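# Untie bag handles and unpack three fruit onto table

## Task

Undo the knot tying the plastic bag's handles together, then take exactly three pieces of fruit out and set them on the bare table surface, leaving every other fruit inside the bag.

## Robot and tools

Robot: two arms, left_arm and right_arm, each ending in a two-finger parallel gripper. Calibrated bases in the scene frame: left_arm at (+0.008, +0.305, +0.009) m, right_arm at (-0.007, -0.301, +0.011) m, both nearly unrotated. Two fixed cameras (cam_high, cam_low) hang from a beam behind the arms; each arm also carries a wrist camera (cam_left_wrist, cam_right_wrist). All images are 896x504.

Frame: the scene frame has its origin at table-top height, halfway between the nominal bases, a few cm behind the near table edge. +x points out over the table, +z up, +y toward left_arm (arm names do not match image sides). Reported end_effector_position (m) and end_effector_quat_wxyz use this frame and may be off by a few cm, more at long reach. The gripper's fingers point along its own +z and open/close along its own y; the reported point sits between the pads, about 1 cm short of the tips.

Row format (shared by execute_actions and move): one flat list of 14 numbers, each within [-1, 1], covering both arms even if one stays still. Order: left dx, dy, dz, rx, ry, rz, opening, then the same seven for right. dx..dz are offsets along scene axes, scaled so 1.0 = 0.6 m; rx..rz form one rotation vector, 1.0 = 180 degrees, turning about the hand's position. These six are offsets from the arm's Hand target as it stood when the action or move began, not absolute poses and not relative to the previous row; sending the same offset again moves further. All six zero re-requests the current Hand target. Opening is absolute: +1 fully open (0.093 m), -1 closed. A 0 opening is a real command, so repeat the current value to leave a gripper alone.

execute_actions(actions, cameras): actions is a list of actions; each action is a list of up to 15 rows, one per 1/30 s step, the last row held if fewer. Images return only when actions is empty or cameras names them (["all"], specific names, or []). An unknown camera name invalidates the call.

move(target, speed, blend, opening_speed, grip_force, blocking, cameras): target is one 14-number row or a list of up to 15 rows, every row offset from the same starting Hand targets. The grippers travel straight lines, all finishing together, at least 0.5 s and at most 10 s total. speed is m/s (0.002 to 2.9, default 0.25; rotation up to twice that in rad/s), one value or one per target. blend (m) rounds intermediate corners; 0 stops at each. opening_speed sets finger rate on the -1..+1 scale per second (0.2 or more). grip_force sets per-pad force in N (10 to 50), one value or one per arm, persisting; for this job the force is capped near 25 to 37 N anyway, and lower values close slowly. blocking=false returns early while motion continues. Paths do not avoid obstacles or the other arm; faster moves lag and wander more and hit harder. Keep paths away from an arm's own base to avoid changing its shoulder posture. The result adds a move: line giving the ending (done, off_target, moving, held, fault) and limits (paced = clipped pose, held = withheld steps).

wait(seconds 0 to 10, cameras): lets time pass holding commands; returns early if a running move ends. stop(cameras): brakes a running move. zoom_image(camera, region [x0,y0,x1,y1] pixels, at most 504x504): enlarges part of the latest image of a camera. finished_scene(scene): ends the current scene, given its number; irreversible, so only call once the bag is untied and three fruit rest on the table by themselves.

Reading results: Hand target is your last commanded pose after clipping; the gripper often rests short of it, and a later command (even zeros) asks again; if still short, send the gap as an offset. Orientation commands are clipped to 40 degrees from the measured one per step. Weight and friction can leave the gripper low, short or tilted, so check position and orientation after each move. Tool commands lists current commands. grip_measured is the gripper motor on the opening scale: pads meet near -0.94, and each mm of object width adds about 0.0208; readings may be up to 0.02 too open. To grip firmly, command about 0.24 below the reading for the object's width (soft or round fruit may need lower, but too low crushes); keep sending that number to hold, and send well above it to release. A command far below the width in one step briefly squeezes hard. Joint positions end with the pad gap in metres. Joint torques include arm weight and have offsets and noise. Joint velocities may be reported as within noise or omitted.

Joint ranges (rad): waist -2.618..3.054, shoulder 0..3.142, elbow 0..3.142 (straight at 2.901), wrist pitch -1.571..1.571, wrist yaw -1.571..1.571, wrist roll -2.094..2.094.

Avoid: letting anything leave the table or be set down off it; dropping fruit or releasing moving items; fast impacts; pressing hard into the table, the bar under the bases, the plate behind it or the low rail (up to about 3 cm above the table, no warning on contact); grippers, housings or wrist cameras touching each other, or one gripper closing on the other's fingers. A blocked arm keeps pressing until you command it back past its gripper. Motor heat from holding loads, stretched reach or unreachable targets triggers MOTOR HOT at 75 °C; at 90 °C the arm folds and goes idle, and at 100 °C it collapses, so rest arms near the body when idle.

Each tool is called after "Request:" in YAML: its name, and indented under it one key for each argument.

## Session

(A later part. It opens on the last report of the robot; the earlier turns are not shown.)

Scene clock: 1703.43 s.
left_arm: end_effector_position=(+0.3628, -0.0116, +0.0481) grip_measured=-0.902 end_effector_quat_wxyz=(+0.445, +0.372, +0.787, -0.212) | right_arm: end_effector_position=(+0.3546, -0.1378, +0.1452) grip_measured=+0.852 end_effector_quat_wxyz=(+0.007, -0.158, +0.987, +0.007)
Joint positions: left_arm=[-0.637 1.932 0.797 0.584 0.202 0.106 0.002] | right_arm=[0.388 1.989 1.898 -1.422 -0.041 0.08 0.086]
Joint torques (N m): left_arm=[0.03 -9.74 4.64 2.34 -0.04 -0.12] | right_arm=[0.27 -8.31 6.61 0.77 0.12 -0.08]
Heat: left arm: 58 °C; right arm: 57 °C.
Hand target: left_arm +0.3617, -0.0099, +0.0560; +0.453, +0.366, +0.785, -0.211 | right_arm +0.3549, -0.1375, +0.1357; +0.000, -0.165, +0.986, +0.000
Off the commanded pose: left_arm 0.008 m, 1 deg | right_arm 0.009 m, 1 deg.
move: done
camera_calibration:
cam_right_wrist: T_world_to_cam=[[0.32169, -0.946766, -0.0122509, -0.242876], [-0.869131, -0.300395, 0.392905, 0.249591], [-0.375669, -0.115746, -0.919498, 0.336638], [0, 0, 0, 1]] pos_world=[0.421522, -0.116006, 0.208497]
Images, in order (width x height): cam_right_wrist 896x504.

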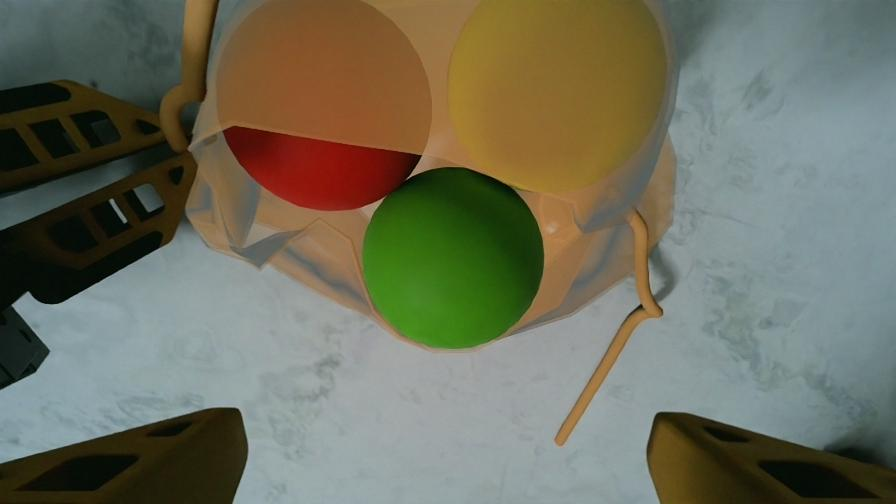

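Request:
move:
  target:
    - [0,0,0,0,0,0,-1,0.0052,-0.0067,-0.04,0,0,0.044,0.85]
    - [0,0,0,0,0,0,-1,0.0052,-0.0067,-0.151,0,0,0.044,0.85]
  speed: 0.08
  blend: [0.01,0]
  cameras: ["cam_right_wrist","cam_left_wrist"]

Scene clock: 1716.03 s.
left_arm: end_effector_position=(+0.3629, -0.0115, +0.0482) grip_measured=-0.902 end_effector_quat_wxyz=(+0.445, +0.371, +0.787, -0.211) | right_arm: end_effector_position=(+0.3583, -0.1392, +0.0524) grip_measured=+0.852 end_effector_quat_wxyz=(+0.004, -0.230, +0.973, +0.006)
Joint positions: left_arm=[-0.637 1.932 0.797 0.585 0.201 0.106 0.002] | right_arm=[0.388 2.033 1.593 -1.08 -0.041 -0.066 0.086]
Joint torques (N m): left_arm=[0.01 -9.77 4.68 2.33 -0.02 -0.11] | right_arm=[-0.27 -9.11 6.9 0.76 0.12 -0.06]
Heat: left arm: 57 °C; right arm: 56 °C.
Hand target: left_arm +0.3617, -0.0099, +0.0560; +0.453, +0.366, +0.785, -0.211 | right_arm +0.3581, -0.1415, +0.0451; +0.000, -0.233, +0.973, +0.000
Off the commanded pose: left_arm 0.008 m, 1 deg | right_arm 0.008 m, 1 deg.
move: done
camera_calibration:
cam_left_wrist: T_world_to_cam=[[-0.777736, -0.628591, -0.0000268528, 0.274259], [-0.517946, 0.640863, -0.566592, 0.262353], [0.356172, -0.440645, -0.823998, -0.00572825], [0, 0, 0, 1]] pos_world=[0.351226, 0.00174019, 0.143935]
cam_right_wrist: T_world_to_cam=[[0.455542, -0.890155, -0.0102406, -0.286786], [-0.814881, -0.421596, 0.397777, 0.252142], [-0.358401, -0.172859, -0.917425, 0.238317], [0, 0, 0, 1]] pos_world=[0.421522, -0.107786, 0.115404]
Images, in order (width x height): cam_left_wrist 896x504, cam_right_wrist 896x504.

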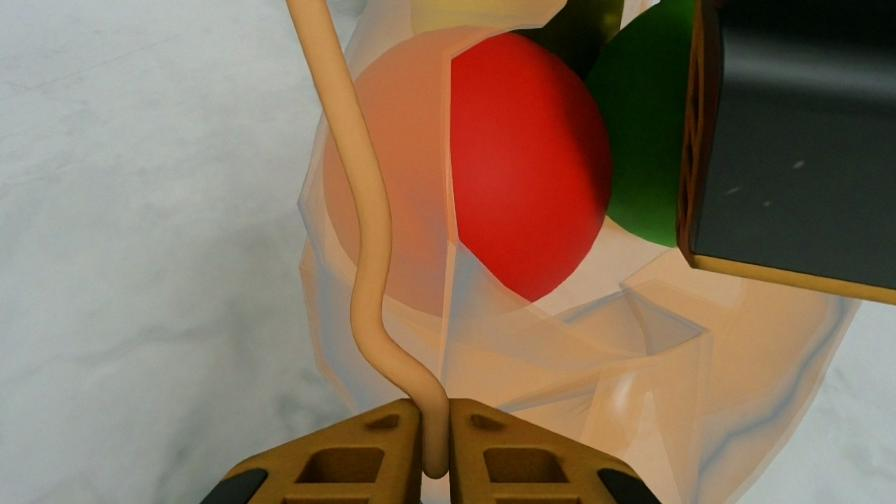

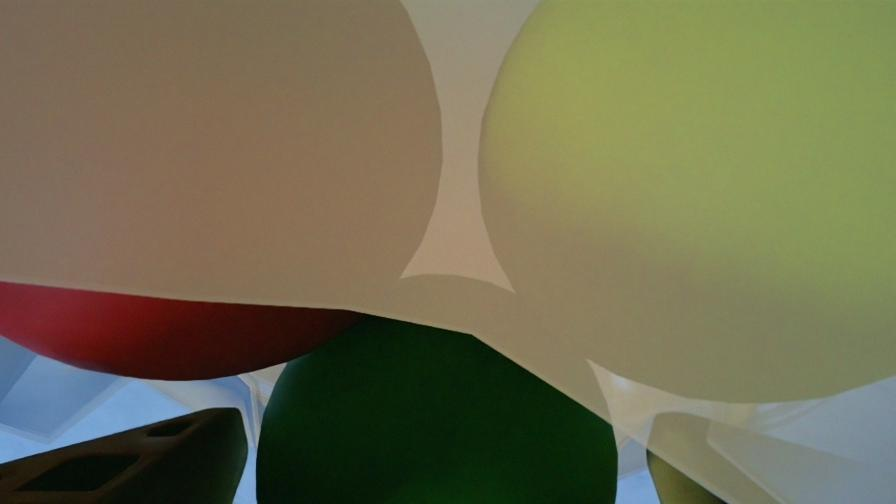

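Request:
move:
  target:
    - [0,0,0,0,0,0,-1,0,0,-0.012,0,0,0,0.85]
    - [0,0,0,0,0,0,-1,0,0,-0.012,0,0,0,0.05]
  speed: 0.05
  opening_speed: 0.35
  cameras: ["cam_right_wrist","cam_left_wrist"]

Scene clock: 1734.53 s.
left_arm: end_effector_position=(+0.3629, -0.0115, +0.0482) grip_measured=-0.902 end_effector_quat_wxyz=(+0.446, +0.371, +0.787, -0.211) | right_arm: end_effector_position=(+0.3598, -0.1387, +0.0485) grip_measured=+0.311 end_effector_quat_wxyz=(+0.009, -0.230, +0.973, +0.007)
Joint positions: left_arm=[-0.637 1.932 0.797 0.585 0.201 0.106 0.002] | right_arm=[0.388 2.033 1.577 -1.053 -0.041 -0.066 0.06]
Joint torques (N m): left_arm=[0.01 -9.74 4.72 2.36 -0.02 -0.11] | right_arm=[-0.14 -8.44 6.58 0.76 0.12 -0.07]
Heat: left arm: 59 °C; right arm: 55 °C.
Hand target: left_arm +0.3618, -0.0099, +0.0561; +0.453, +0.366, +0.785, -0.211 | right_arm +0.3581, -0.1415, +0.0379; +0.000, -0.233, +0.973, +0.000
Off the commanded pose: left_arm 0.008 m, 1 deg | right_arm 0.011 m, 1 deg.
move: off_target (right_arm); target 2's new opening was sent with right_arm's hand 0.011 m and 1 deg from that target
camera_calibration:
cam_left_wrist: T_world_to_cam=[[-0.777713, -0.628619, -0.000132648, 0.274266], [-0.517781, 0.640707, -0.56692, 0.262398], [0.356461, -0.440832, -0.823773, -0.00577964], [0, 0, 0, 1]] pos_world=[0.351225, 0.00174073, 0.144034]
cam_right_wrist: T_world_to_cam=[[0.455905, -0.889978, -0.00943987, -0.287186], [-0.818622, -0.423467, 0.387987, 0.256724], [-0.349298, -0.169158, -0.921616, 0.232858], [0, 0, 0, 1]] pos_world=[0.422426, -0.107485, 0.11229]
Images, in order (width x height): cam_left_wrist 896x504, cam_right_wrist 896x504.

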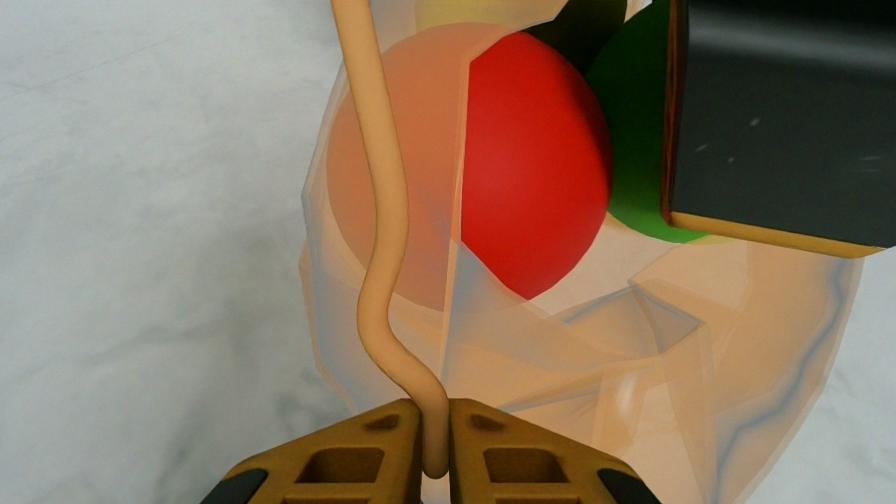

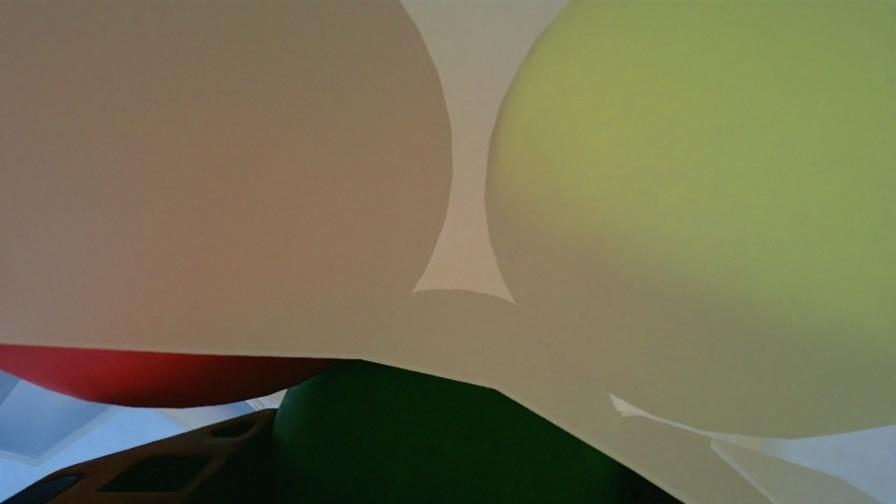

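Request:
move:
  target: [0,0,0,0,0,0,-1,-0.03,-0.02,0.09,0,0,0,0.05]
  speed: 0.05
  cameras: ["cam_right_wrist","cam_left_wrist"]

Scene clock: 1744.20 s.
left_arm: end_effector_position=(+0.3629, -0.0115, +0.0482) grip_measured=-0.902 end_effector_quat_wxyz=(+0.446, +0.371, +0.787, -0.211) | right_arm: end_effector_position=(+0.3372, -0.1486, +0.0725) grip_measured=+0.311 end_effector_quat_wxyz=(-0.017, -0.233, +0.972, +0.003)
Joint positions: left_arm=[-0.637 1.932 0.797 0.585 0.201 0.106 0.002] | right_arm=[0.385 1.967 1.577 -1.172 -0.041 -0.078 0.06]
Joint torques (N m): left_arm=[0.05 -9.72 4.68 2.36 -0.01 -0.1] | right_arm=[-1.07 -13.5 9.74 0.24 0.11 -0.08]
Heat: left arm: 60 °C; right arm: 54 °C.
Hand target: left_arm +0.3618, -0.0099, +0.0561; +0.453, +0.366, +0.785, -0.211 | right_arm +0.3400, -0.1536, +0.0918; +0.000, -0.232, +0.973, +0.000
Off the commanded pose: left_arm 0.008 m, 1 deg | right_arm 0.020 m, 2 deg.
move: off_target (right_arm)
camera_calibration:
cam_left_wrist: T_world_to_cam=[[-0.777713, -0.628619, -0.000132648, 0.274266], [-0.517781, 0.640707, -0.56692, 0.262398], [0.356461, -0.440832, -0.823773, -0.00577964], [0, 0, 0, 1]] pos_world=[0.351225, 0.00174073, 0.144034]
cam_right_wrist: T_world_to_cam=[[0.462074, -0.886736, -0.0136845, -0.28678], [-0.795229, -0.421121, 0.436197, 0.213831], [-0.392554, -0.190673, -0.899747, 0.255139], [0, 0, 0, 1]] pos_world=[0.402714, -0.115602, 0.132364]
Images, in order (width x height): cam_left_wrist 896x504, cam_right_wrist 896x504.

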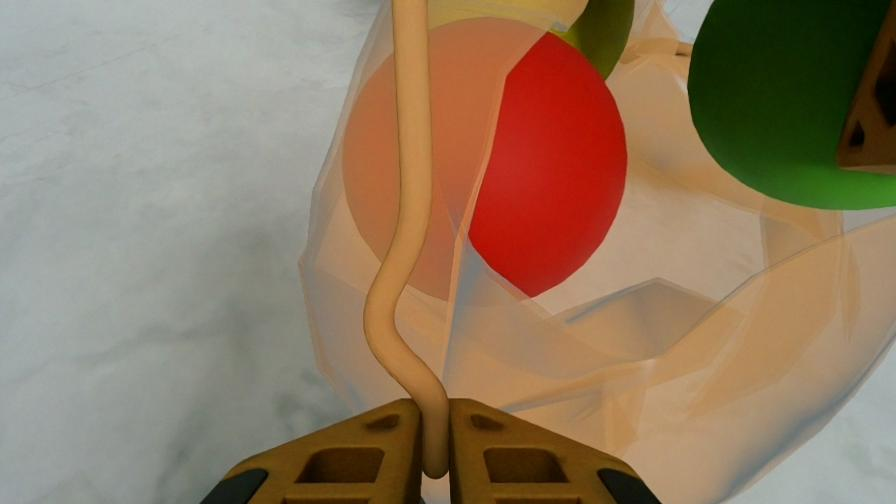

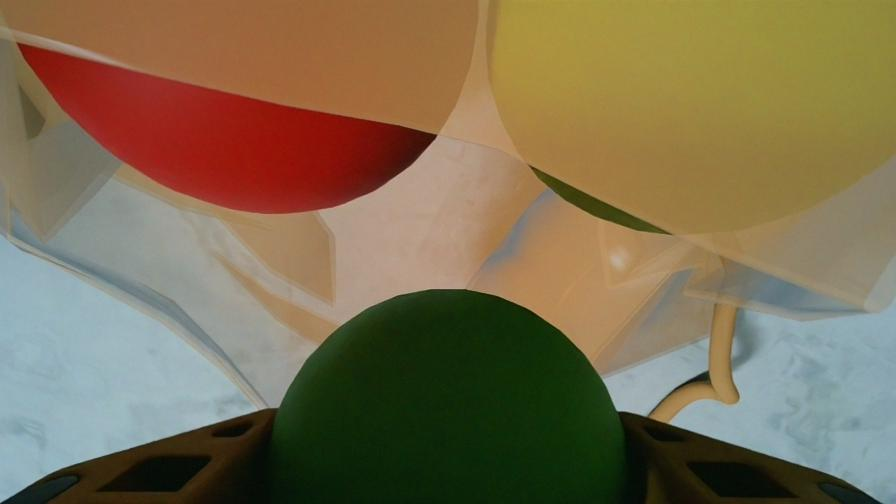

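Request:
move:
  target: [0,0,0,0,0,0,-1,-0.06,-0.06,0.06,0,0,0,0.05]
  speed: 0.06
  cameras: ["cam_right_wrist","cam_left_wrist","cam_high"]

Scene clock: 1751.77 s.
left_arm: end_effector_position=(+0.3629, -0.0115, +0.0482) grip_measured=-0.902 end_effector_quat_wxyz=(+0.446, +0.371, +0.787, -0.211) | right_arm: end_effector_position=(+0.3117, -0.1820, +0.1200) grip_measured=+0.311 end_effector_quat_wxyz=(+0.001, -0.234, +0.972, +0.004)
Joint positions: left_arm=[-0.637 1.932 0.797 0.585 0.201 0.106 0.002] | right_arm=[0.319 1.773 1.503 -1.258 -0.041 -0.144 0.06]
Joint torques (N m): left_arm=[0.09 -9.74 4.71 2.35 -0.02 -0.11] | right_arm=[-1.05 -11.33 6.72 0.29 0.04 -0.07]
Heat: left arm: 61 °C; right arm: 55 °C.
Hand target: left_arm +0.3618, -0.0099, +0.0561; +0.453, +0.366, +0.785, -0.211 | right_arm +0.3040, -0.1895, +0.1279; +0.000, -0.233, +0.973, +0.000
Off the commanded pose: left_arm 0.008 m, 1 deg | right_arm 0.013 m, 0 deg.
move: off_target (right_arm)
camera_calibration:
cam_left_wrist: T_world_to_cam=[[-0.777713, -0.628619, -0.000132648, 0.274266], [-0.517781, 0.640707, -0.56692, 0.262398], [0.356461, -0.440832, -0.823773, -0.00577964], [0, 0, 0, 1]] pos_world=[0.351225, 0.00174073, 0.144034]
cam_right_wrist: T_world_to_cam=[[0.462802, -0.886429, -0.00763057, -0.304778], [-0.809664, -0.426196, 0.403486, 0.166246], [-0.360914, -0.180556, -0.914954, 0.275333], [0, 0, 0, 1]] pos_world=[0.375027, -0.149598, 0.182514]
Images, in order (width x height): cam_high 896x504, cam_left_wrist 896x504, cam_right_wrist 896x504.

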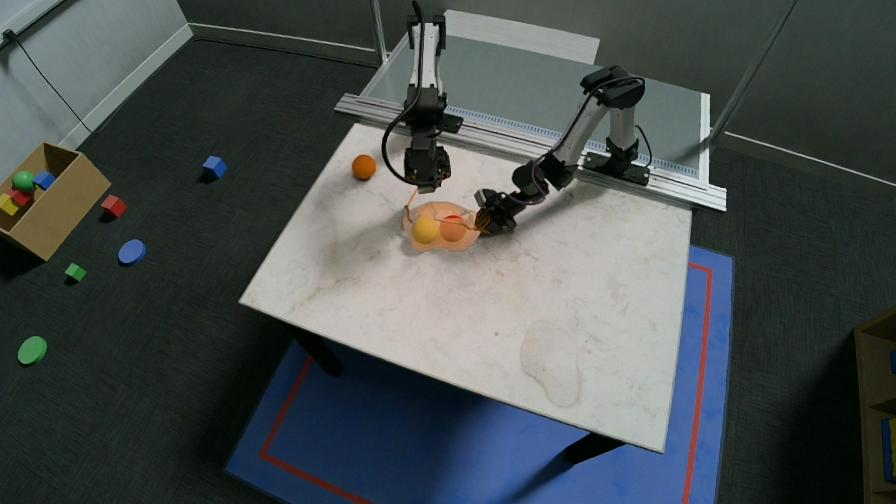

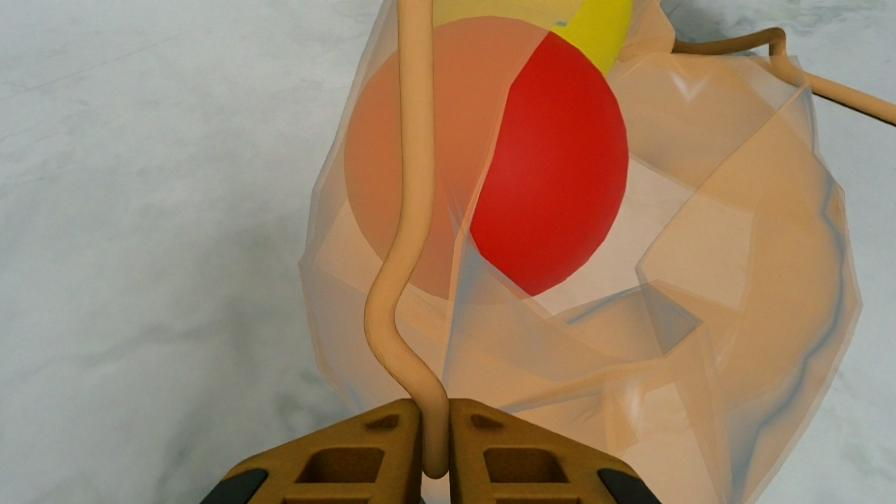

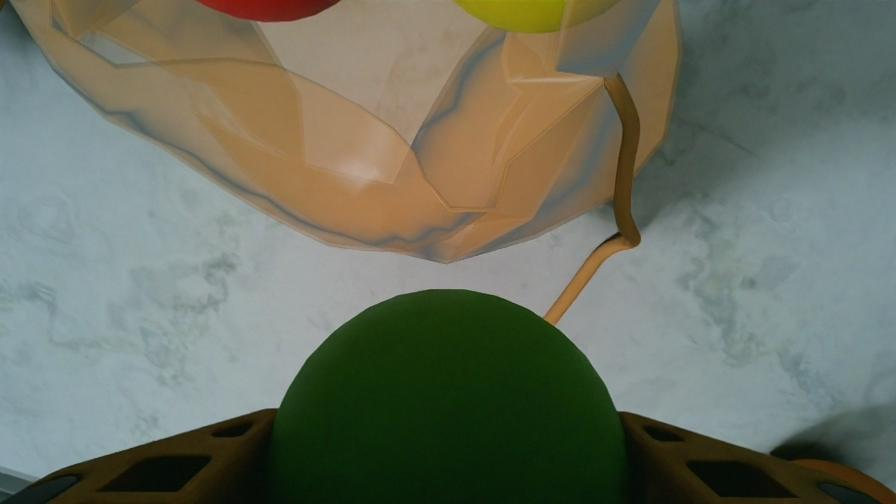

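Request:
move:
  target:
    - [0,0,0,0,0,0,-1,0.02,-0.12,0.02,0,0,-0.05,0.05]
    - [0,0,0,0,0,0,-1,0.127,-0.359,0.01,0,0,-0.161,0.05]
    - [0,0,0,0,0,0,-1,0.127,-0.359,-0.116,0,0,-0.161,0.05]
  speed: [0.12,0.2,0.1]
  blend: [0.03,0.03,0]
  cameras: ["cam_right_wrist"]

Scene clock: 1766.40 s.
left_arm: end_effector_position=(+0.3629, -0.0115, +0.0482) grip_measured=-0.902 end_effector_quat_wxyz=(+0.446, +0.371, +0.787, -0.211) | right_arm: end_effector_position=(+0.3792, -0.4050, +0.0648) grip_measured=+0.311 end_effector_quat_wxyz=(+0.000, +0.014, +1.000, -0.004)
Joint positions: left_arm=[-0.637 1.932 0.797 0.585 0.201 0.106 0.002] | right_arm=[-0.295 2.071 1.657 -1.141 -0.041 -0.259 0.06]
Joint torques (N m): left_arm=[-0.02 -9.73 4.67 2.36 -0.02 -0.12] | right_arm=[-0.32 -9.31 6.98 0.74 -0.12 0.09]
Heat: left arm: 62 °C; right arm: 54 °C.
Hand target: left_arm +0.3618, -0.0099, +0.0561; +0.453, +0.366, +0.785, -0.211 | right_arm +0.3802, -0.4050, +0.0583; +0.001, +0.018, +1.000, +0.000
Off the commanded pose: left_arm 0.008 m, 1 deg | right_arm 0.007 m, 1 deg.
move: done
camera_calibration:
cam_right_wrist: T_world_to_cam=[[-0.0185684, -0.999794, 0.00817765, -0.398536], [-0.913206, 0.0202892, 0.406993, 0.367885], [-0.407075, 0.0000893179, -0.913395, 0.29953], [0, 0, 0, 1]] pos_world=[0.450486, -0.405944, 0.127122]
Images, in order (width x height): cam_right_wrist 896x504.

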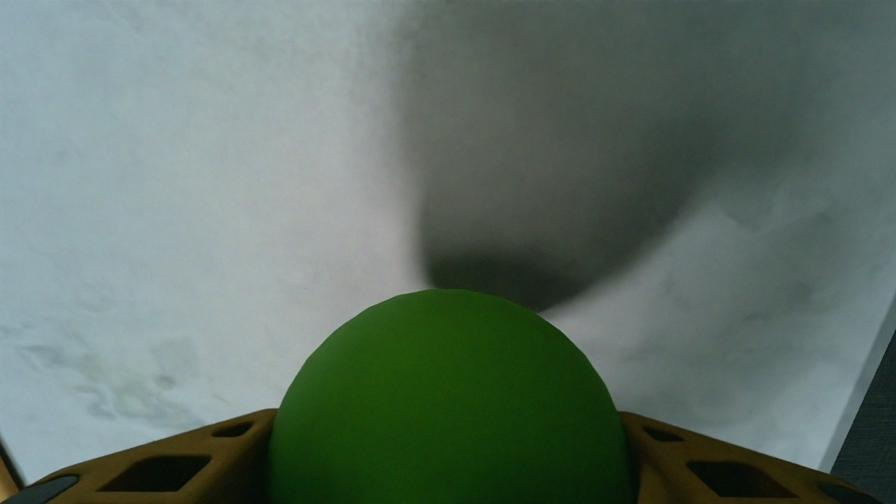

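Request:
move:
  target: [0,0,0,0,0,0,-1,0,0,-0.038,0,0,0,0.05]
  speed: 0.03

Scene clock: 1773.83 s.
left_arm: end_effector_position=(+0.3629, -0.0115, +0.0482) grip_measured=-0.902 end_effector_quat_wxyz=(+0.446, +0.371, +0.787, -0.211) | right_arm: end_effector_position=(+0.3790, -0.4057, +0.0461) grip_measured=+0.311 end_effector_quat_wxyz=(+0.001, +0.015, +1.000, -0.004)
Joint positions: left_arm=[-0.637 1.932 0.797 0.585 0.201 0.106 0.002] | right_arm=[-0.295 2.086 1.604 -1.071 -0.042 -0.257 0.06]
Joint torques (N m): left_arm=[0.1 -9.74 4.72 2.35 -0.01 -0.11] | right_arm=[-0.03 -8.7 6.42 0.9 -0.12 0.11]
Heat: left arm: 62 °C; right arm: 55 °C.
Hand target: left_arm +0.3618, -0.0099, +0.0561; +0.453, +0.366, +0.785, -0.211 | right_arm +0.3802, -0.4049, +0.0355; +0.001, +0.018, +1.000, +0.000
Off the commanded pose: left_arm 0.008 m, 1 deg | right_arm 0.011 m, 1 deg.
move: off_target (right_arm)

Request:
move:
  target: [0,0,0,0,0,0,-1,0,0,-0.007,0,0,0,0.05]
  speed: 0.03

Scene clock: 1780.13 s.
left_arm: end_effector_position=(+0.3629, -0.0115, +0.0482) grip_measured=-0.902 end_effector_quat_wxyz=(+0.446, +0.371, +0.787, -0.211) | right_arm: end_effector_position=(+0.3794, -0.4058, +0.0454) grip_measured=+0.311 end_effector_quat_wxyz=(+0.003, +0.015, +1.000, -0.004)
Joint positions: left_arm=[-0.637 1.932 0.797 0.585 0.201 0.106 0.002] | right_arm=[-0.295 2.086 1.601 -1.065 -0.042 -0.257 0.06]
Joint torques (N m): left_arm=[0.02 -9.76 4.68 2.35 -0.01 -0.12] | right_arm=[-0.12 -8.29 5.59 0.96 -0.09 0.09]
Heat: left arm: 62 °C; right arm: 54 °C.
Hand target: left_arm +0.3618, -0.0099, +0.0561; +0.453, +0.366, +0.785, -0.211 | right_arm +0.3802, -0.4050, +0.0313; +0.001, +0.018, +1.000, +0.000
Off the commanded pose: left_arm 0.008 m, 1 deg | right_arm 0.014 m, 1 deg.
move: off_target (right_arm)

Request:
move:
  target:
    - [0,0,0,0,0,0,-1,0,0,0.016,0,0,0,0.95]
    - [0,0,0,0,0,0,-1,0,0,0.18,0,0,0,0.95]
    - [0,0,0,0,0,0,-1,-0.08,0.27,0.26,0,0,0.1,0.9]
  opening_speed: 0.5
  speed: [0.05,0.15,0.2]
  blend: [0,0.03,0]
  cameras: ["cam_right_wrist","cam_left_wrist","cam_high"]

Scene clock: 1791.57 s.
left_arm: end_effector_position=(+0.3629, -0.0115, +0.0482) grip_measured=-0.902 end_effector_quat_wxyz=(+0.446, +0.371, +0.787, -0.211) | right_arm: end_effector_position=(+0.3389, -0.2411, +0.1752) grip_measured=+0.902 end_effector_quat_wxyz=(-0.007, -0.144, +0.990, +0.002)
Joint positions: left_arm=[-0.637 1.932 0.797 0.585 0.201 0.106 0.002] | right_arm=[0.124 1.854 1.817 -1.515 -0.043 -0.156 0.088]
Joint torques (N m): left_arm=[0.06 -9.73 4.7 2.35 -0.03 -0.1] | right_arm=[-0.39 -11.7 8.18 0.24 0.02 0.09]
Heat: left arm: 63 °C; right arm: 54 °C.
Hand target: left_arm +0.3618, -0.0099, +0.0561; +0.453, +0.366, +0.785, -0.211 | right_arm +0.3322, -0.2429, +0.1873; +0.000, -0.138, +0.990, +0.000
Off the commanded pose: left_arm 0.008 m, 1 deg | right_arm 0.014 m, 1 deg.
move: off_target (right_arm); target 3's new opening was sent with right_arm's hand 0.014 m and 1 deg from that target
camera_calibration:
cam_left_wrist: T_world_to_cam=[[-0.777713, -0.628619, -0.000132648, 0.274266], [-0.517781, 0.640707, -0.56692, 0.262398], [0.356461, -0.440832, -0.823773, -0.00577964], [0, 0, 0, 1]] pos_world=[0.351225, 0.00174073, 0.144034]
cam_right_wrist: T_world_to_cam=[[0.29326, -0.956012, -0.0062868, -0.328841], [-0.867179, -0.268767, 0.419242, 0.195409], [-0.40249, -0.117495, -0.907853, 0.353063], [0, 0, 0, 1]] pos_world=[0.407995, -0.220373, 0.236538]
Images, in order (width x height): cam_high 896x504, cam_left_wrist 896x504, cam_right_wrist 896x504.

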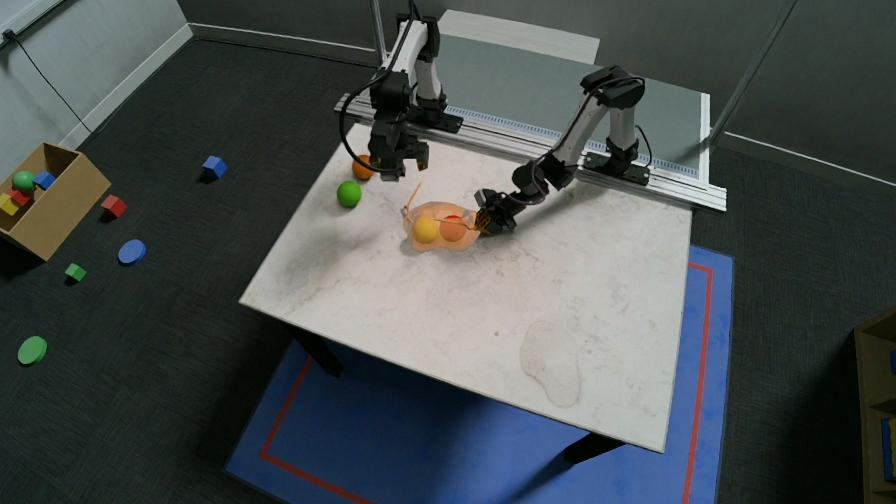

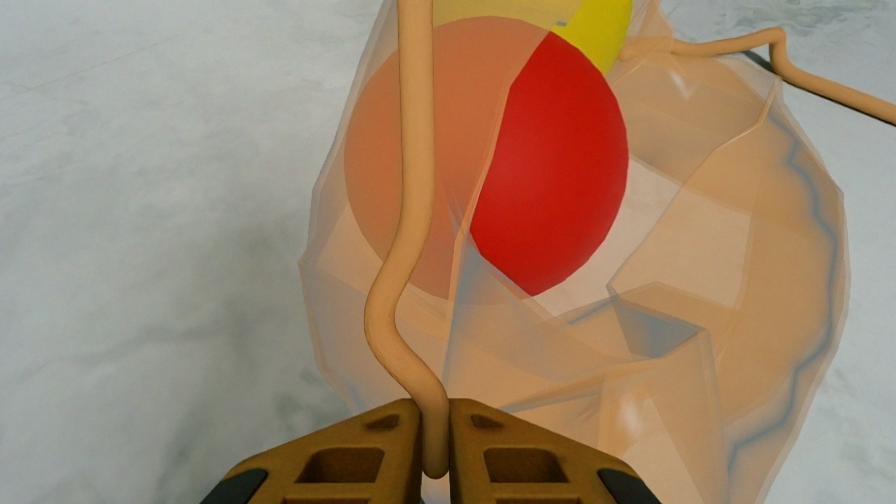

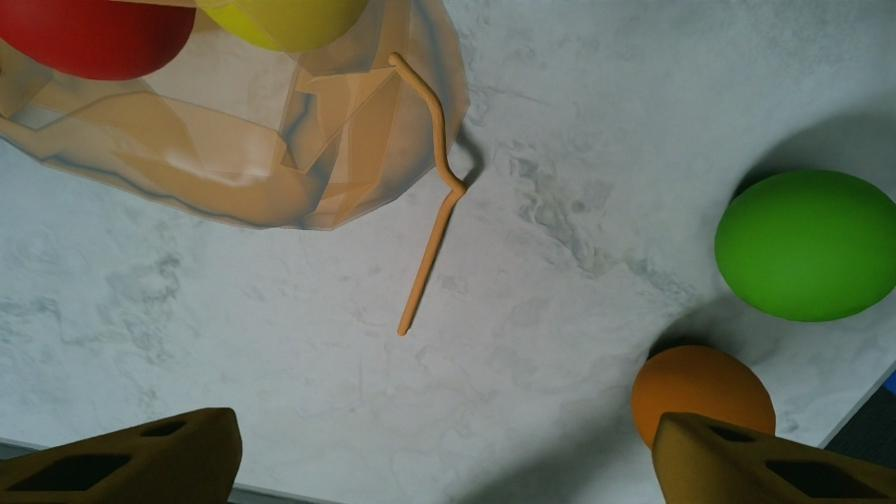

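Request:
move:
  target: [0,0,0,0,0,0,-1,0.03,0.17,-0.01,0,0,0,0.9]
  speed: 0.15
  cameras: ["cam_right_wrist"]

Scene clock: 1803.23 s.
left_arm: end_effector_position=(+0.3629, -0.0115, +0.0482) grip_measured=-0.902 end_effector_quat_wxyz=(+0.446, +0.371, +0.787, -0.211) | right_arm: end_effector_position=(+0.3486, -0.1389, +0.1775) grip_measured=+0.902 end_effector_quat_wxyz=(+0.005, -0.144, +0.990, +0.008)
Joint positions: left_arm=[-0.637 1.932 0.797 0.585 0.201 0.106 0.002] | right_arm=[0.388 1.992 2.034 -1.558 -0.042 0.109 0.088]
Joint torques (N m): left_arm=[0.01 -9.74 4.72 2.34 -0.04 -0.09] | right_arm=[-0.28 -8.64 11.08 0.31 0.16 0.1]
Heat: left arm: 63 °C; right arm: 55 °C.
Hand target: left_arm +0.3618, -0.0099, +0.0561; +0.453, +0.366, +0.785, -0.211 | right_arm +0.3502, -0.1410, +0.1813; +0.001, -0.138, +0.990, +0.000
Off the commanded pose: left_arm 0.008 m, 1 deg | right_arm 0.005 m, 1 deg.
joint sent to its limit (right arm) — joint 4 (wrist pitch), lower limit. The joint targets still meet the commanded pose.
move: done
camera_calibration:
cam_right_wrist: T_world_to_cam=[[0.293637, -0.955811, -0.0142277, -0.232781], [-0.87571, -0.274937, 0.396915, 0.236513], [-0.383287, -0.104089, -0.917745, 0.367956], [0, 0, 0, 1]] pos_world=[0.416503, -0.119168, 0.240502]
Images, in order (width x height): cam_right_wrist 896x504.

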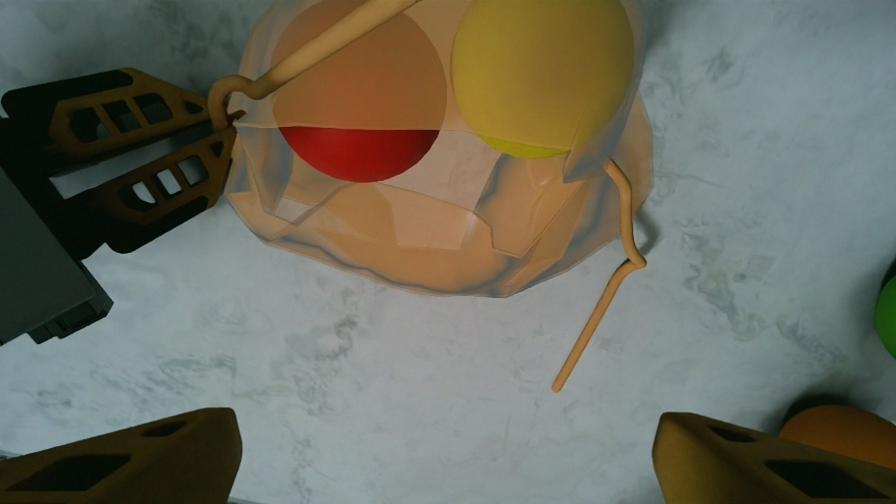

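Request:
move:
  target: [0.12,0.03,0.02,0,0,0,-1,0,0,0,0,0,0,0.9]
  speed: 0.08
  cameras: ["cam_right_wrist","cam_left_wrist"]

Scene clock: 1811.70 s.
left_arm: end_effector_position=(+0.4312, +0.0090, +0.0743) grip_measured=-0.902 end_effector_quat_wxyz=(+0.463, +0.361, +0.782, -0.210) | right_arm: end_effector_position=(+0.3486, -0.1389, +0.1775) grip_measured=+0.902 end_effector_quat_wxyz=(+0.005, -0.144, +0.990, +0.008)
Joint positions: left_arm=[-0.489 1.991 1.002 0.458 0.311 0.171 0.002] | right_arm=[0.388 1.992 2.034 -1.558 -0.042 0.109 0.088]
Joint torques (N m): left_arm=[0.64 -6.99 8.2 2.04 0.2 0.06] | right_arm=[-0.36 -8.59 11.15 0.32 0.13 0.09]
Heat: left arm: 63 °C; right arm: 57 °C.
Hand target: left_arm +0.4337, +0.0081, +0.0678; +0.453, +0.366, +0.785, -0.210 | right_arm +0.3502, -0.1410, +0.1813; +0.001, -0.139, +0.990, +0.000
Off the commanded pose: left_arm 0.007 m, 1 deg | right_arm 0.005 m, 1 deg.
joint sent to its limit (right arm) — joint 4 (wrist pitch), lower limit. The joint targets still meet the commanded pose.
move: done
camera_calibration:
cam_left_wrist: T_world_to_cam=[[-0.764601, -0.644459, -0.00761394, 0.335284], [-0.514479, 0.617421, -0.595066, 0.300224], [0.388196, -0.451071, -0.803641, -0.0147198], [0, 0, 0, 1]] pos_world=[0.416532, 0.0240725, 0.169376]
cam_right_wrist: T_world_to_cam=[[0.293286, -0.955918, -0.0142772, -0.232635], [-0.875824, -0.27464, 0.396869, 0.236607], [-0.383295, -0.103892, -0.917764, 0.367987], [0, 0, 0, 1]] pos_world=[0.416503, -0.119167, 0.240502]
Images, in order (width x height): cam_left_wrist 896x504, cam_right_wrist 896x504.

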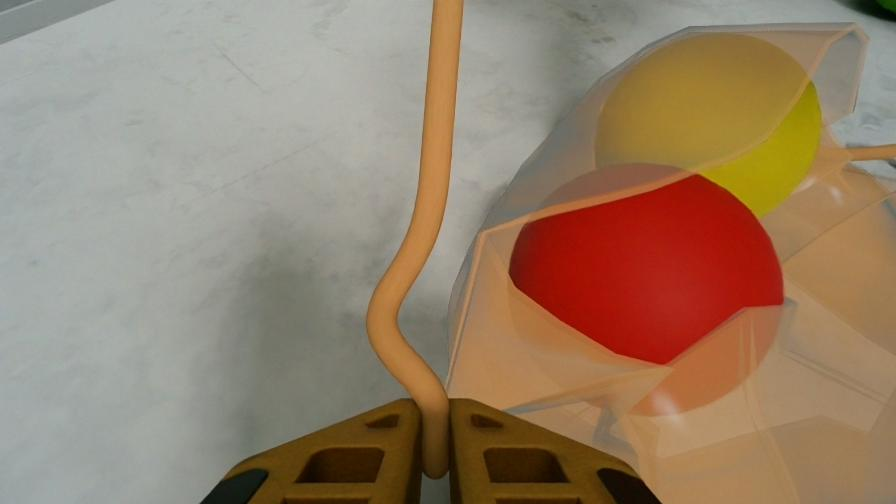

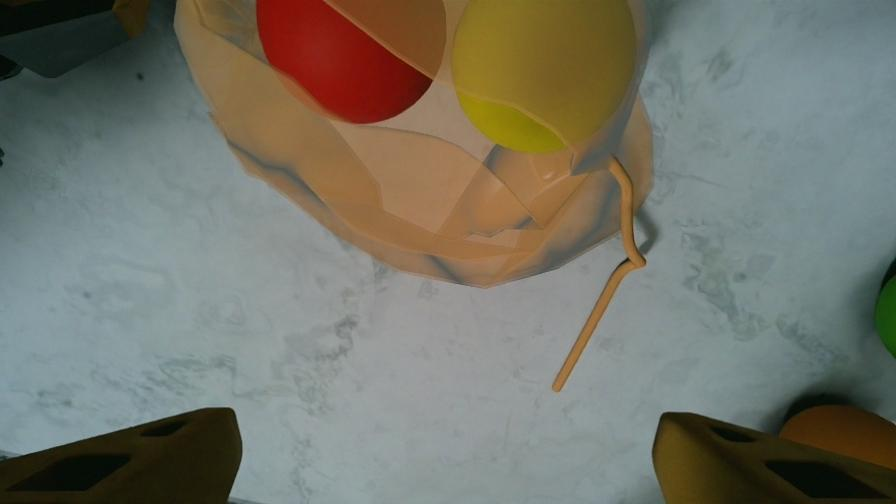

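Request:
move:
  target:
    - [0,0,0,0,0,0,-1,0.0147,-0.16,-0.09,0,0,-0.089,-0.2]
    - [0,0,0,0,0,0,-1,0.0147,-0.1667,-0.236,0,0,-0.089,-0.2]
  speed: 0.15
  blend: [0.02,0]
  cameras: ["cam_right_wrist"]

Scene clock: 1837.77 s.
left_arm: end_effector_position=(+0.4312, +0.0090, +0.0742) grip_measured=-0.902 end_effector_quat_wxyz=(+0.462, +0.362, +0.782, -0.210) | right_arm: end_effector_position=(+0.3596, -0.2362, +0.0472) grip_measured=-0.198 end_effector_quat_wxyz=(+0.005, -0.009, +1.000, +0.003)
Joint positions: left_arm=[-0.489 1.991 1.002 0.458 0.311 0.171 0.002] | right_arm=[0.143 1.948 1.434 -1.013 -0.042 0.136 0.036]
Joint torques (N m): left_arm=[0.61 -7.02 8.14 2.08 0.23 0.06] | right_arm=[-0.96 -8.1 6.57 0.78 0.05 0.07]
Heat: left arm: 59 °C; right arm: 60 °C.
Hand target: left_arm +0.4337, +0.0081, +0.0678; +0.453, +0.366, +0.785, -0.211 | right_arm +0.3590, -0.2411, +0.0397; +0.000, +0.001, +1.000, +0.000
Off the commanded pose: left_arm 0.007 m, 1 deg | right_arm 0.009 m, 1 deg.
move: done
camera_calibration:
cam_right_wrist: T_world_to_cam=[[0.0263899, -0.999638, -0.00530344, -0.245488], [-0.916901, -0.0263185, 0.398246, 0.344471], [-0.398242, -0.00564694, -0.917263, 0.271124], [0, 0, 0, 1]] pos_world=[0.430298, -0.234802, 0.110206]
Images, in order (width x height): cam_right_wrist 896x504.

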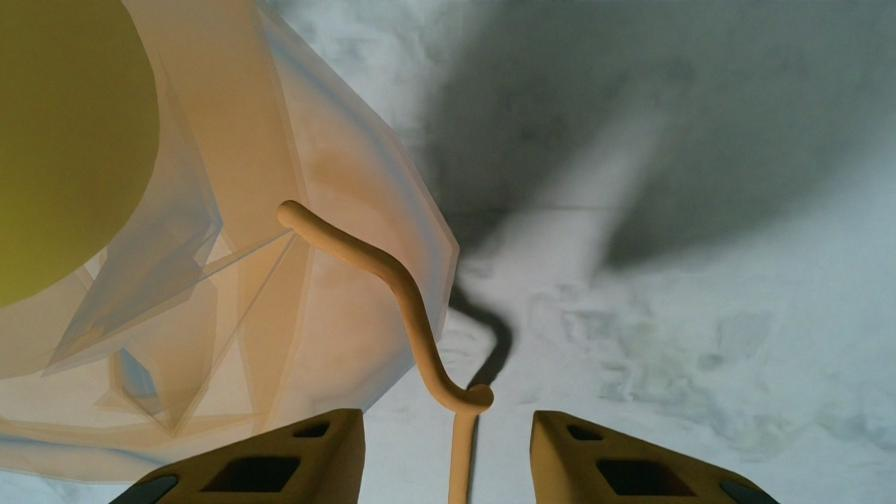

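Request:
move:
  target:
    - [0,0,0,0,0,0,-1,0.0,0.001,-0.056,0,0,0,-0.2]
    - [0,0,0,0,0,0,-1,0.0,0.001,-0.056,0,0,0,-1]
  speed: 0.06
  opening_speed: 0.6
  cameras: ["cam_right_wrist"]

Scene clock: 1848.33 s.
left_arm: end_effector_position=(+0.4312, +0.0090, +0.0742) grip_measured=-0.902 end_effector_quat_wxyz=(+0.462, +0.362, +0.782, -0.210) | right_arm: end_effector_position=(+0.3622, -0.2356, +0.0163) grip_measured=-0.906 end_effector_quat_wxyz=(+0.009, -0.006, +1.000, +0.007)
Joint positions: left_arm=[-0.489 1.991 1.002 0.458 0.311 0.171 0.002] | right_arm=[0.143 1.992 1.366 -0.893 -0.051 0.141 0.002]
Joint torques (N m): left_arm=[0.61 -7.04 8.17 2.07 0.22 0.06] | right_arm=[-0.62 -7.79 6.04 0.79 0.11 0.06]
Heat: left arm: 59 °C; right arm: 58 °C.
Hand target: left_arm +0.4337, +0.0081, +0.0679; +0.453, +0.366, +0.785, -0.211 | right_arm +0.3590, -0.2404, +0.0061; +0.001, +0.001, +1.000, +0.000
Off the commanded pose: left_arm 0.007 m, 1 deg | right_arm 0.012 m, 2 deg.
move: off_target (right_arm); target 2's new opening was sent with right_arm's hand 0.011 m and 1 deg from that target
camera_calibration:
cam_right_wrist: T_world_to_cam=[[0.021951, -0.999649, -0.0148298, -0.243418], [-0.919901, -0.0260046, 0.391287, 0.360426], [-0.391536, 0.00505277, -0.920149, 0.24391], [0, 0, 0, 1]] pos_world=[0.4324, -0.235192, 0.0797938]
Images, in order (width x height): cam_right_wrist 896x504.

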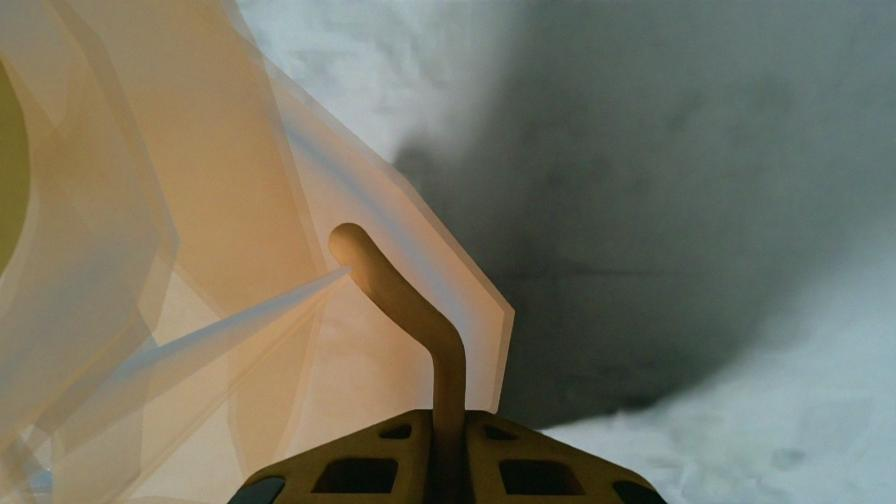

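Request:
move:
  target:
    - [0,0,0,0,0,0,-1,0.01,0,0.03,0,0,0,-1]
    - [0,0,0,0,0,0,-1,0.1,-0.01,0.035,0,0,0,-1]
  speed: 0.06
  blend: [0.01,0]
  cameras: ["cam_left_wrist","cam_right_wrist"]

Scene clock: 1860.77 s.
left_arm: end_effector_position=(+0.4312, +0.0090, +0.0742) grip_measured=-0.902 end_effector_quat_wxyz=(+0.462, +0.362, +0.782, -0.210) | right_arm: end_effector_position=(+0.4155, -0.2394, +0.0262) grip_measured=-0.906 end_effector_quat_wxyz=(+0.004, -0.002, +1.000, +0.006)
Joint positions: left_arm=[-0.489 1.991 1.002 0.458 0.311 0.171 0.002] | right_arm=[0.115 2.179 1.701 -1.052 -0.051 0.121 0.002]
Joint torques (N m): left_arm=[0.64 -7.01 8.23 2.09 0.24 0.07] | right_arm=[-1.13 -9.54 11.21 0.33 0.12 -0.09]
Heat: left arm: 60 °C; right arm: 57 °C.
Hand target: left_arm +0.4337, +0.0081, +0.0679; +0.453, +0.366, +0.785, -0.211 | right_arm +0.4190, -0.2464, +0.0271; +0.001, +0.001, +1.000, +0.000
Off the commanded pose: left_arm 0.007 m, 1 deg | right_arm 0.008 m, 1 deg.
move: done; blend cut to 0.0094 m at target 1
camera_calibration:
cam_left_wrist: T_world_to_cam=[[-0.764972, -0.644018, -0.0076503, 0.335358], [-0.514232, 0.617877, -0.594805, 0.300016], [0.387792, -0.451075, -0.803834, -0.0144799], [0, 0, 0, 1]] pos_world=[0.416433, 0.0240724, 0.169377]
cam_right_wrist: T_world_to_cam=[[0.01309, -0.999836, -0.0125164, -0.244593], [-0.916526, -0.0170018, 0.399614, 0.406063], [-0.399761, 0.00624066, -0.916598, 0.277479], [0, 0, 0, 1]] pos_world=[0.486294, -0.239381, 0.0890069]
Images, in order (width x height): cam_left_wrist 896x504, cam_right_wrist 896x504.

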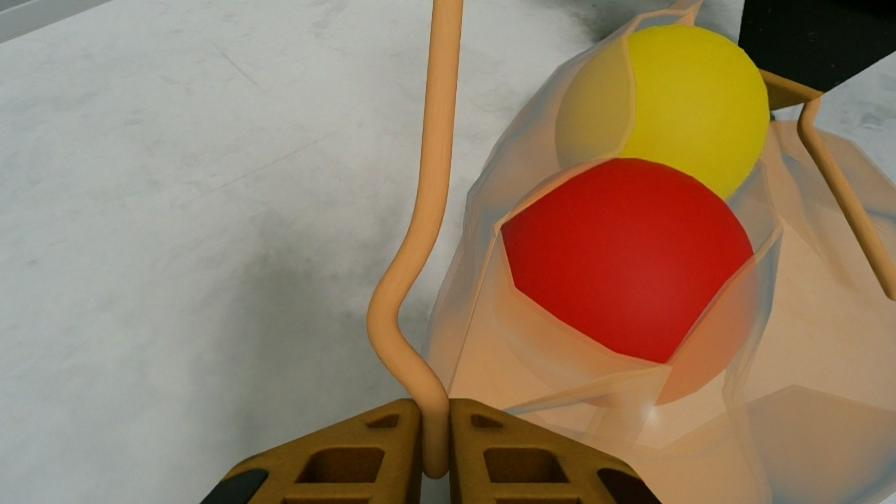

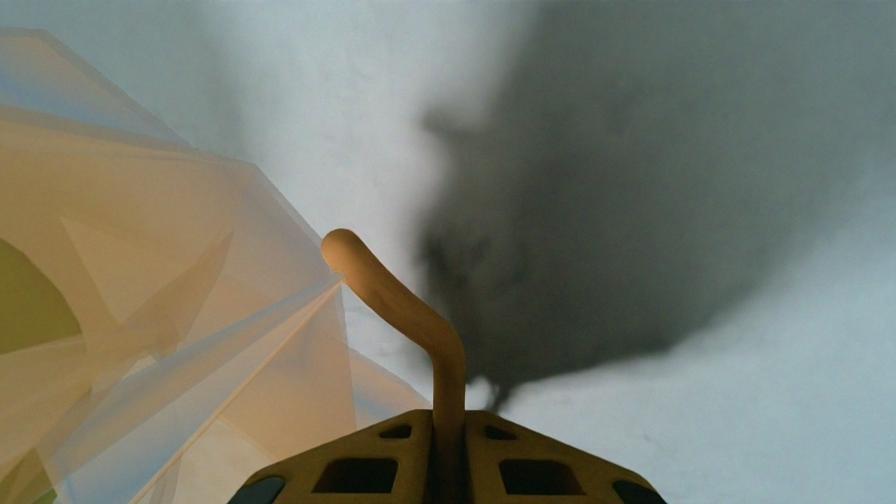

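Request:
move:
  target:
    - [0,0,0,0,0,0,-1,0.01,0,-0.018,0,0,0,-1]
    - [0,0,0,0,0,0,-1,0.01,0,-0.018,0,0,0,-0.4]
    - [0,0,0,0,0,0,-1,-0.01,-0.05,0.1,0,0,0,-0.4]
    - [0,0,0,0,0,0,-1,-0.08,0.12,0.25,0,0,0.089,0.9]
  speed: [0.05,0.1,0.12,0.15]
  blend: [0,0,0.03,0]
  opening_speed: 0.7
  cameras: ["cam_right_wrist","cam_left_wrist"]

Scene clock: 1879.67 s.
left_arm: end_effector_position=(+0.4312, +0.0090, +0.0742) grip_measured=-0.902 end_effector_quat_wxyz=(+0.462, +0.362, +0.782, -0.210) | right_arm: end_effector_position=(+0.3724, -0.1715, +0.1559) grip_measured=+0.898 end_effector_quat_wxyz=(-0.017, -0.135, +0.991, +0.005)
Joint positions: left_arm=[-0.489 1.991 1.002 0.458 0.311 0.171 0.002] | right_arm=[0.288 2.078 2.07 -1.558 -0.048 0.025 0.088]
Joint torques (N m): left_arm=[0.69 -6.97 8.16 2.09 0.23 0.06] | right_arm=[-0.39 -13.91 10.5 0.19 0.13 -0.07]
Heat: left arm: 59 °C; right arm: 58 °C.
Hand target: left_arm +0.4337, +0.0081, +0.0679; +0.453, +0.366, +0.785, -0.211 | right_arm +0.3710, -0.1744, +0.1770; +0.000, -0.138, +0.990, +0.000
Off the commanded pose: left_arm 0.007 m, 1 deg | right_arm 0.021 m, 2 deg.
joint sent to its limit (right arm) — joint 4 (wrist pitch), lower limit. The joint targets still meet the commanded pose.
move: off_target (right_arm); target 4's new opening was sent with right_arm's hand 0.021 m and 2 deg from that target
camera_calibration:
cam_left_wrist: T_world_to_cam=[[-0.764972, -0.644018, -0.0076503, 0.335358], [-0.514232, 0.617877, -0.594805, 0.300016], [0.387792, -0.451075, -0.803834, -0.0144799], [0, 0, 0, 1]] pos_world=[0.416433, 0.0240724, 0.169377]
cam_right_wrist: T_world_to_cam=[[0.27621, -0.960992, -0.0142262, -0.265651], [-0.862406, -0.254354, 0.437676, 0.249038], [-0.424221, -0.108622, -0.89902, 0.365446], [0, 0, 0, 1]] pos_world=[0.443177, -0.152249, 0.215766]
Images, in order (width x height): cam_left_wrist 896x504, cam_right_wrist 896x504.

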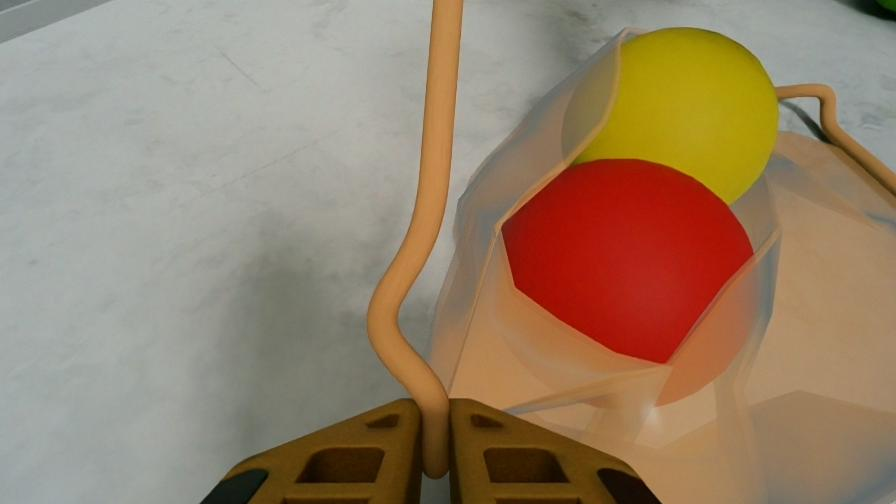

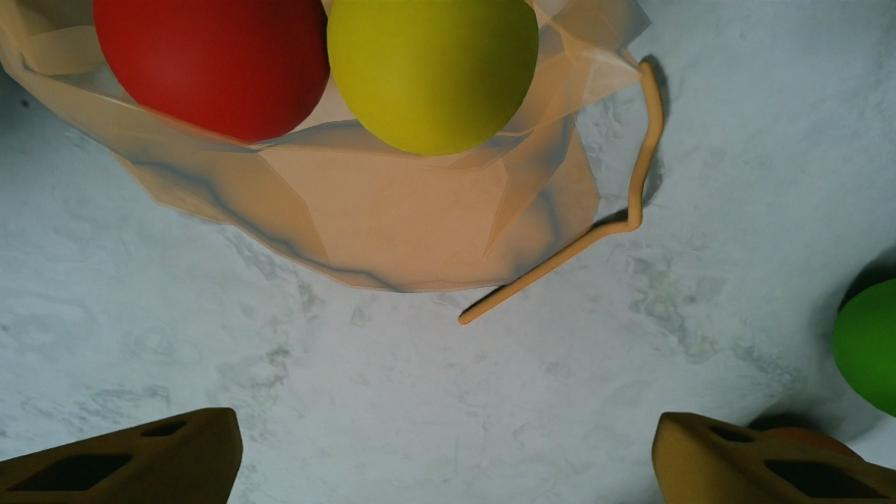

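Request:
move:
  target: [0,0,0,0,0,0,-1,0.09,0.04,-0.03,0,0,0.2,0.9]
  speed: 0.2
  cameras: ["cam_right_wrist"]

Scene clock: 1898.23 s.
left_arm: end_effector_position=(+0.4312, +0.0090, +0.0742) grip_measured=-0.902 end_effector_quat_wxyz=(+0.462, +0.362, +0.782, -0.210) | right_arm: end_effector_position=(+0.4239, -0.1505, +0.1574) grip_measured=+0.898 end_effector_quat_wxyz=(+0.039, -0.432, +0.901, +0.002)
Joint positions: left_arm=[-0.489 1.991 1.002 0.458 0.311 0.171 0.002] | right_arm=[0.3 2.247 2.352 -1.561 -0.047 -0.582 0.088]
Joint torques (N m): left_arm=[0.55 -7.06 8.18 2.09 0.22 0.05] | right_arm=[0.09 -10.11 11.11 0.48 0.08 -0.07]
Heat: left arm: 59 °C; right arm: 58 °C.
Hand target: left_arm +0.4337, +0.0081, +0.0679; +0.453, +0.366, +0.785, -0.211 | right_arm +0.4251, -0.1504, +0.1591; +0.000, -0.438, +0.899, +0.000
Off the commanded pose: left_arm 0.007 m, 1 deg | right_arm 0.002 m, 4 deg.
joint sent to its limit (right arm) — joint 4 (wrist pitch), lower limit. The joint targets are off in orientation, not in position.
move: off_target (right_arm)
camera_calibration:
cam_right_wrist: T_world_to_cam=[[0.783857, -0.620183, 0.0306801, -0.430602], [-0.591227, -0.730332, 0.342148, 0.126673], [-0.189788, -0.286334, -0.939145, 0.27116], [0, 0, 0, 1]] pos_world=[0.463886, -0.096896, 0.224528]
Images, in order (width x height): cam_right_wrist 896x504.

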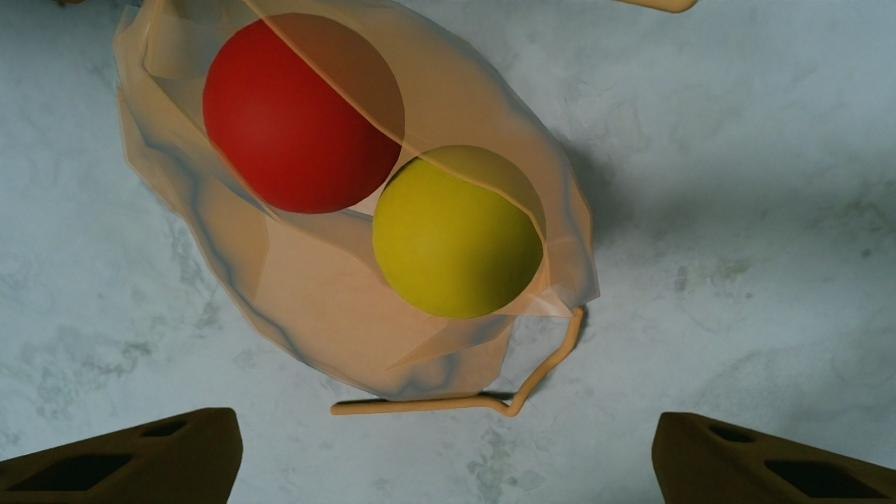

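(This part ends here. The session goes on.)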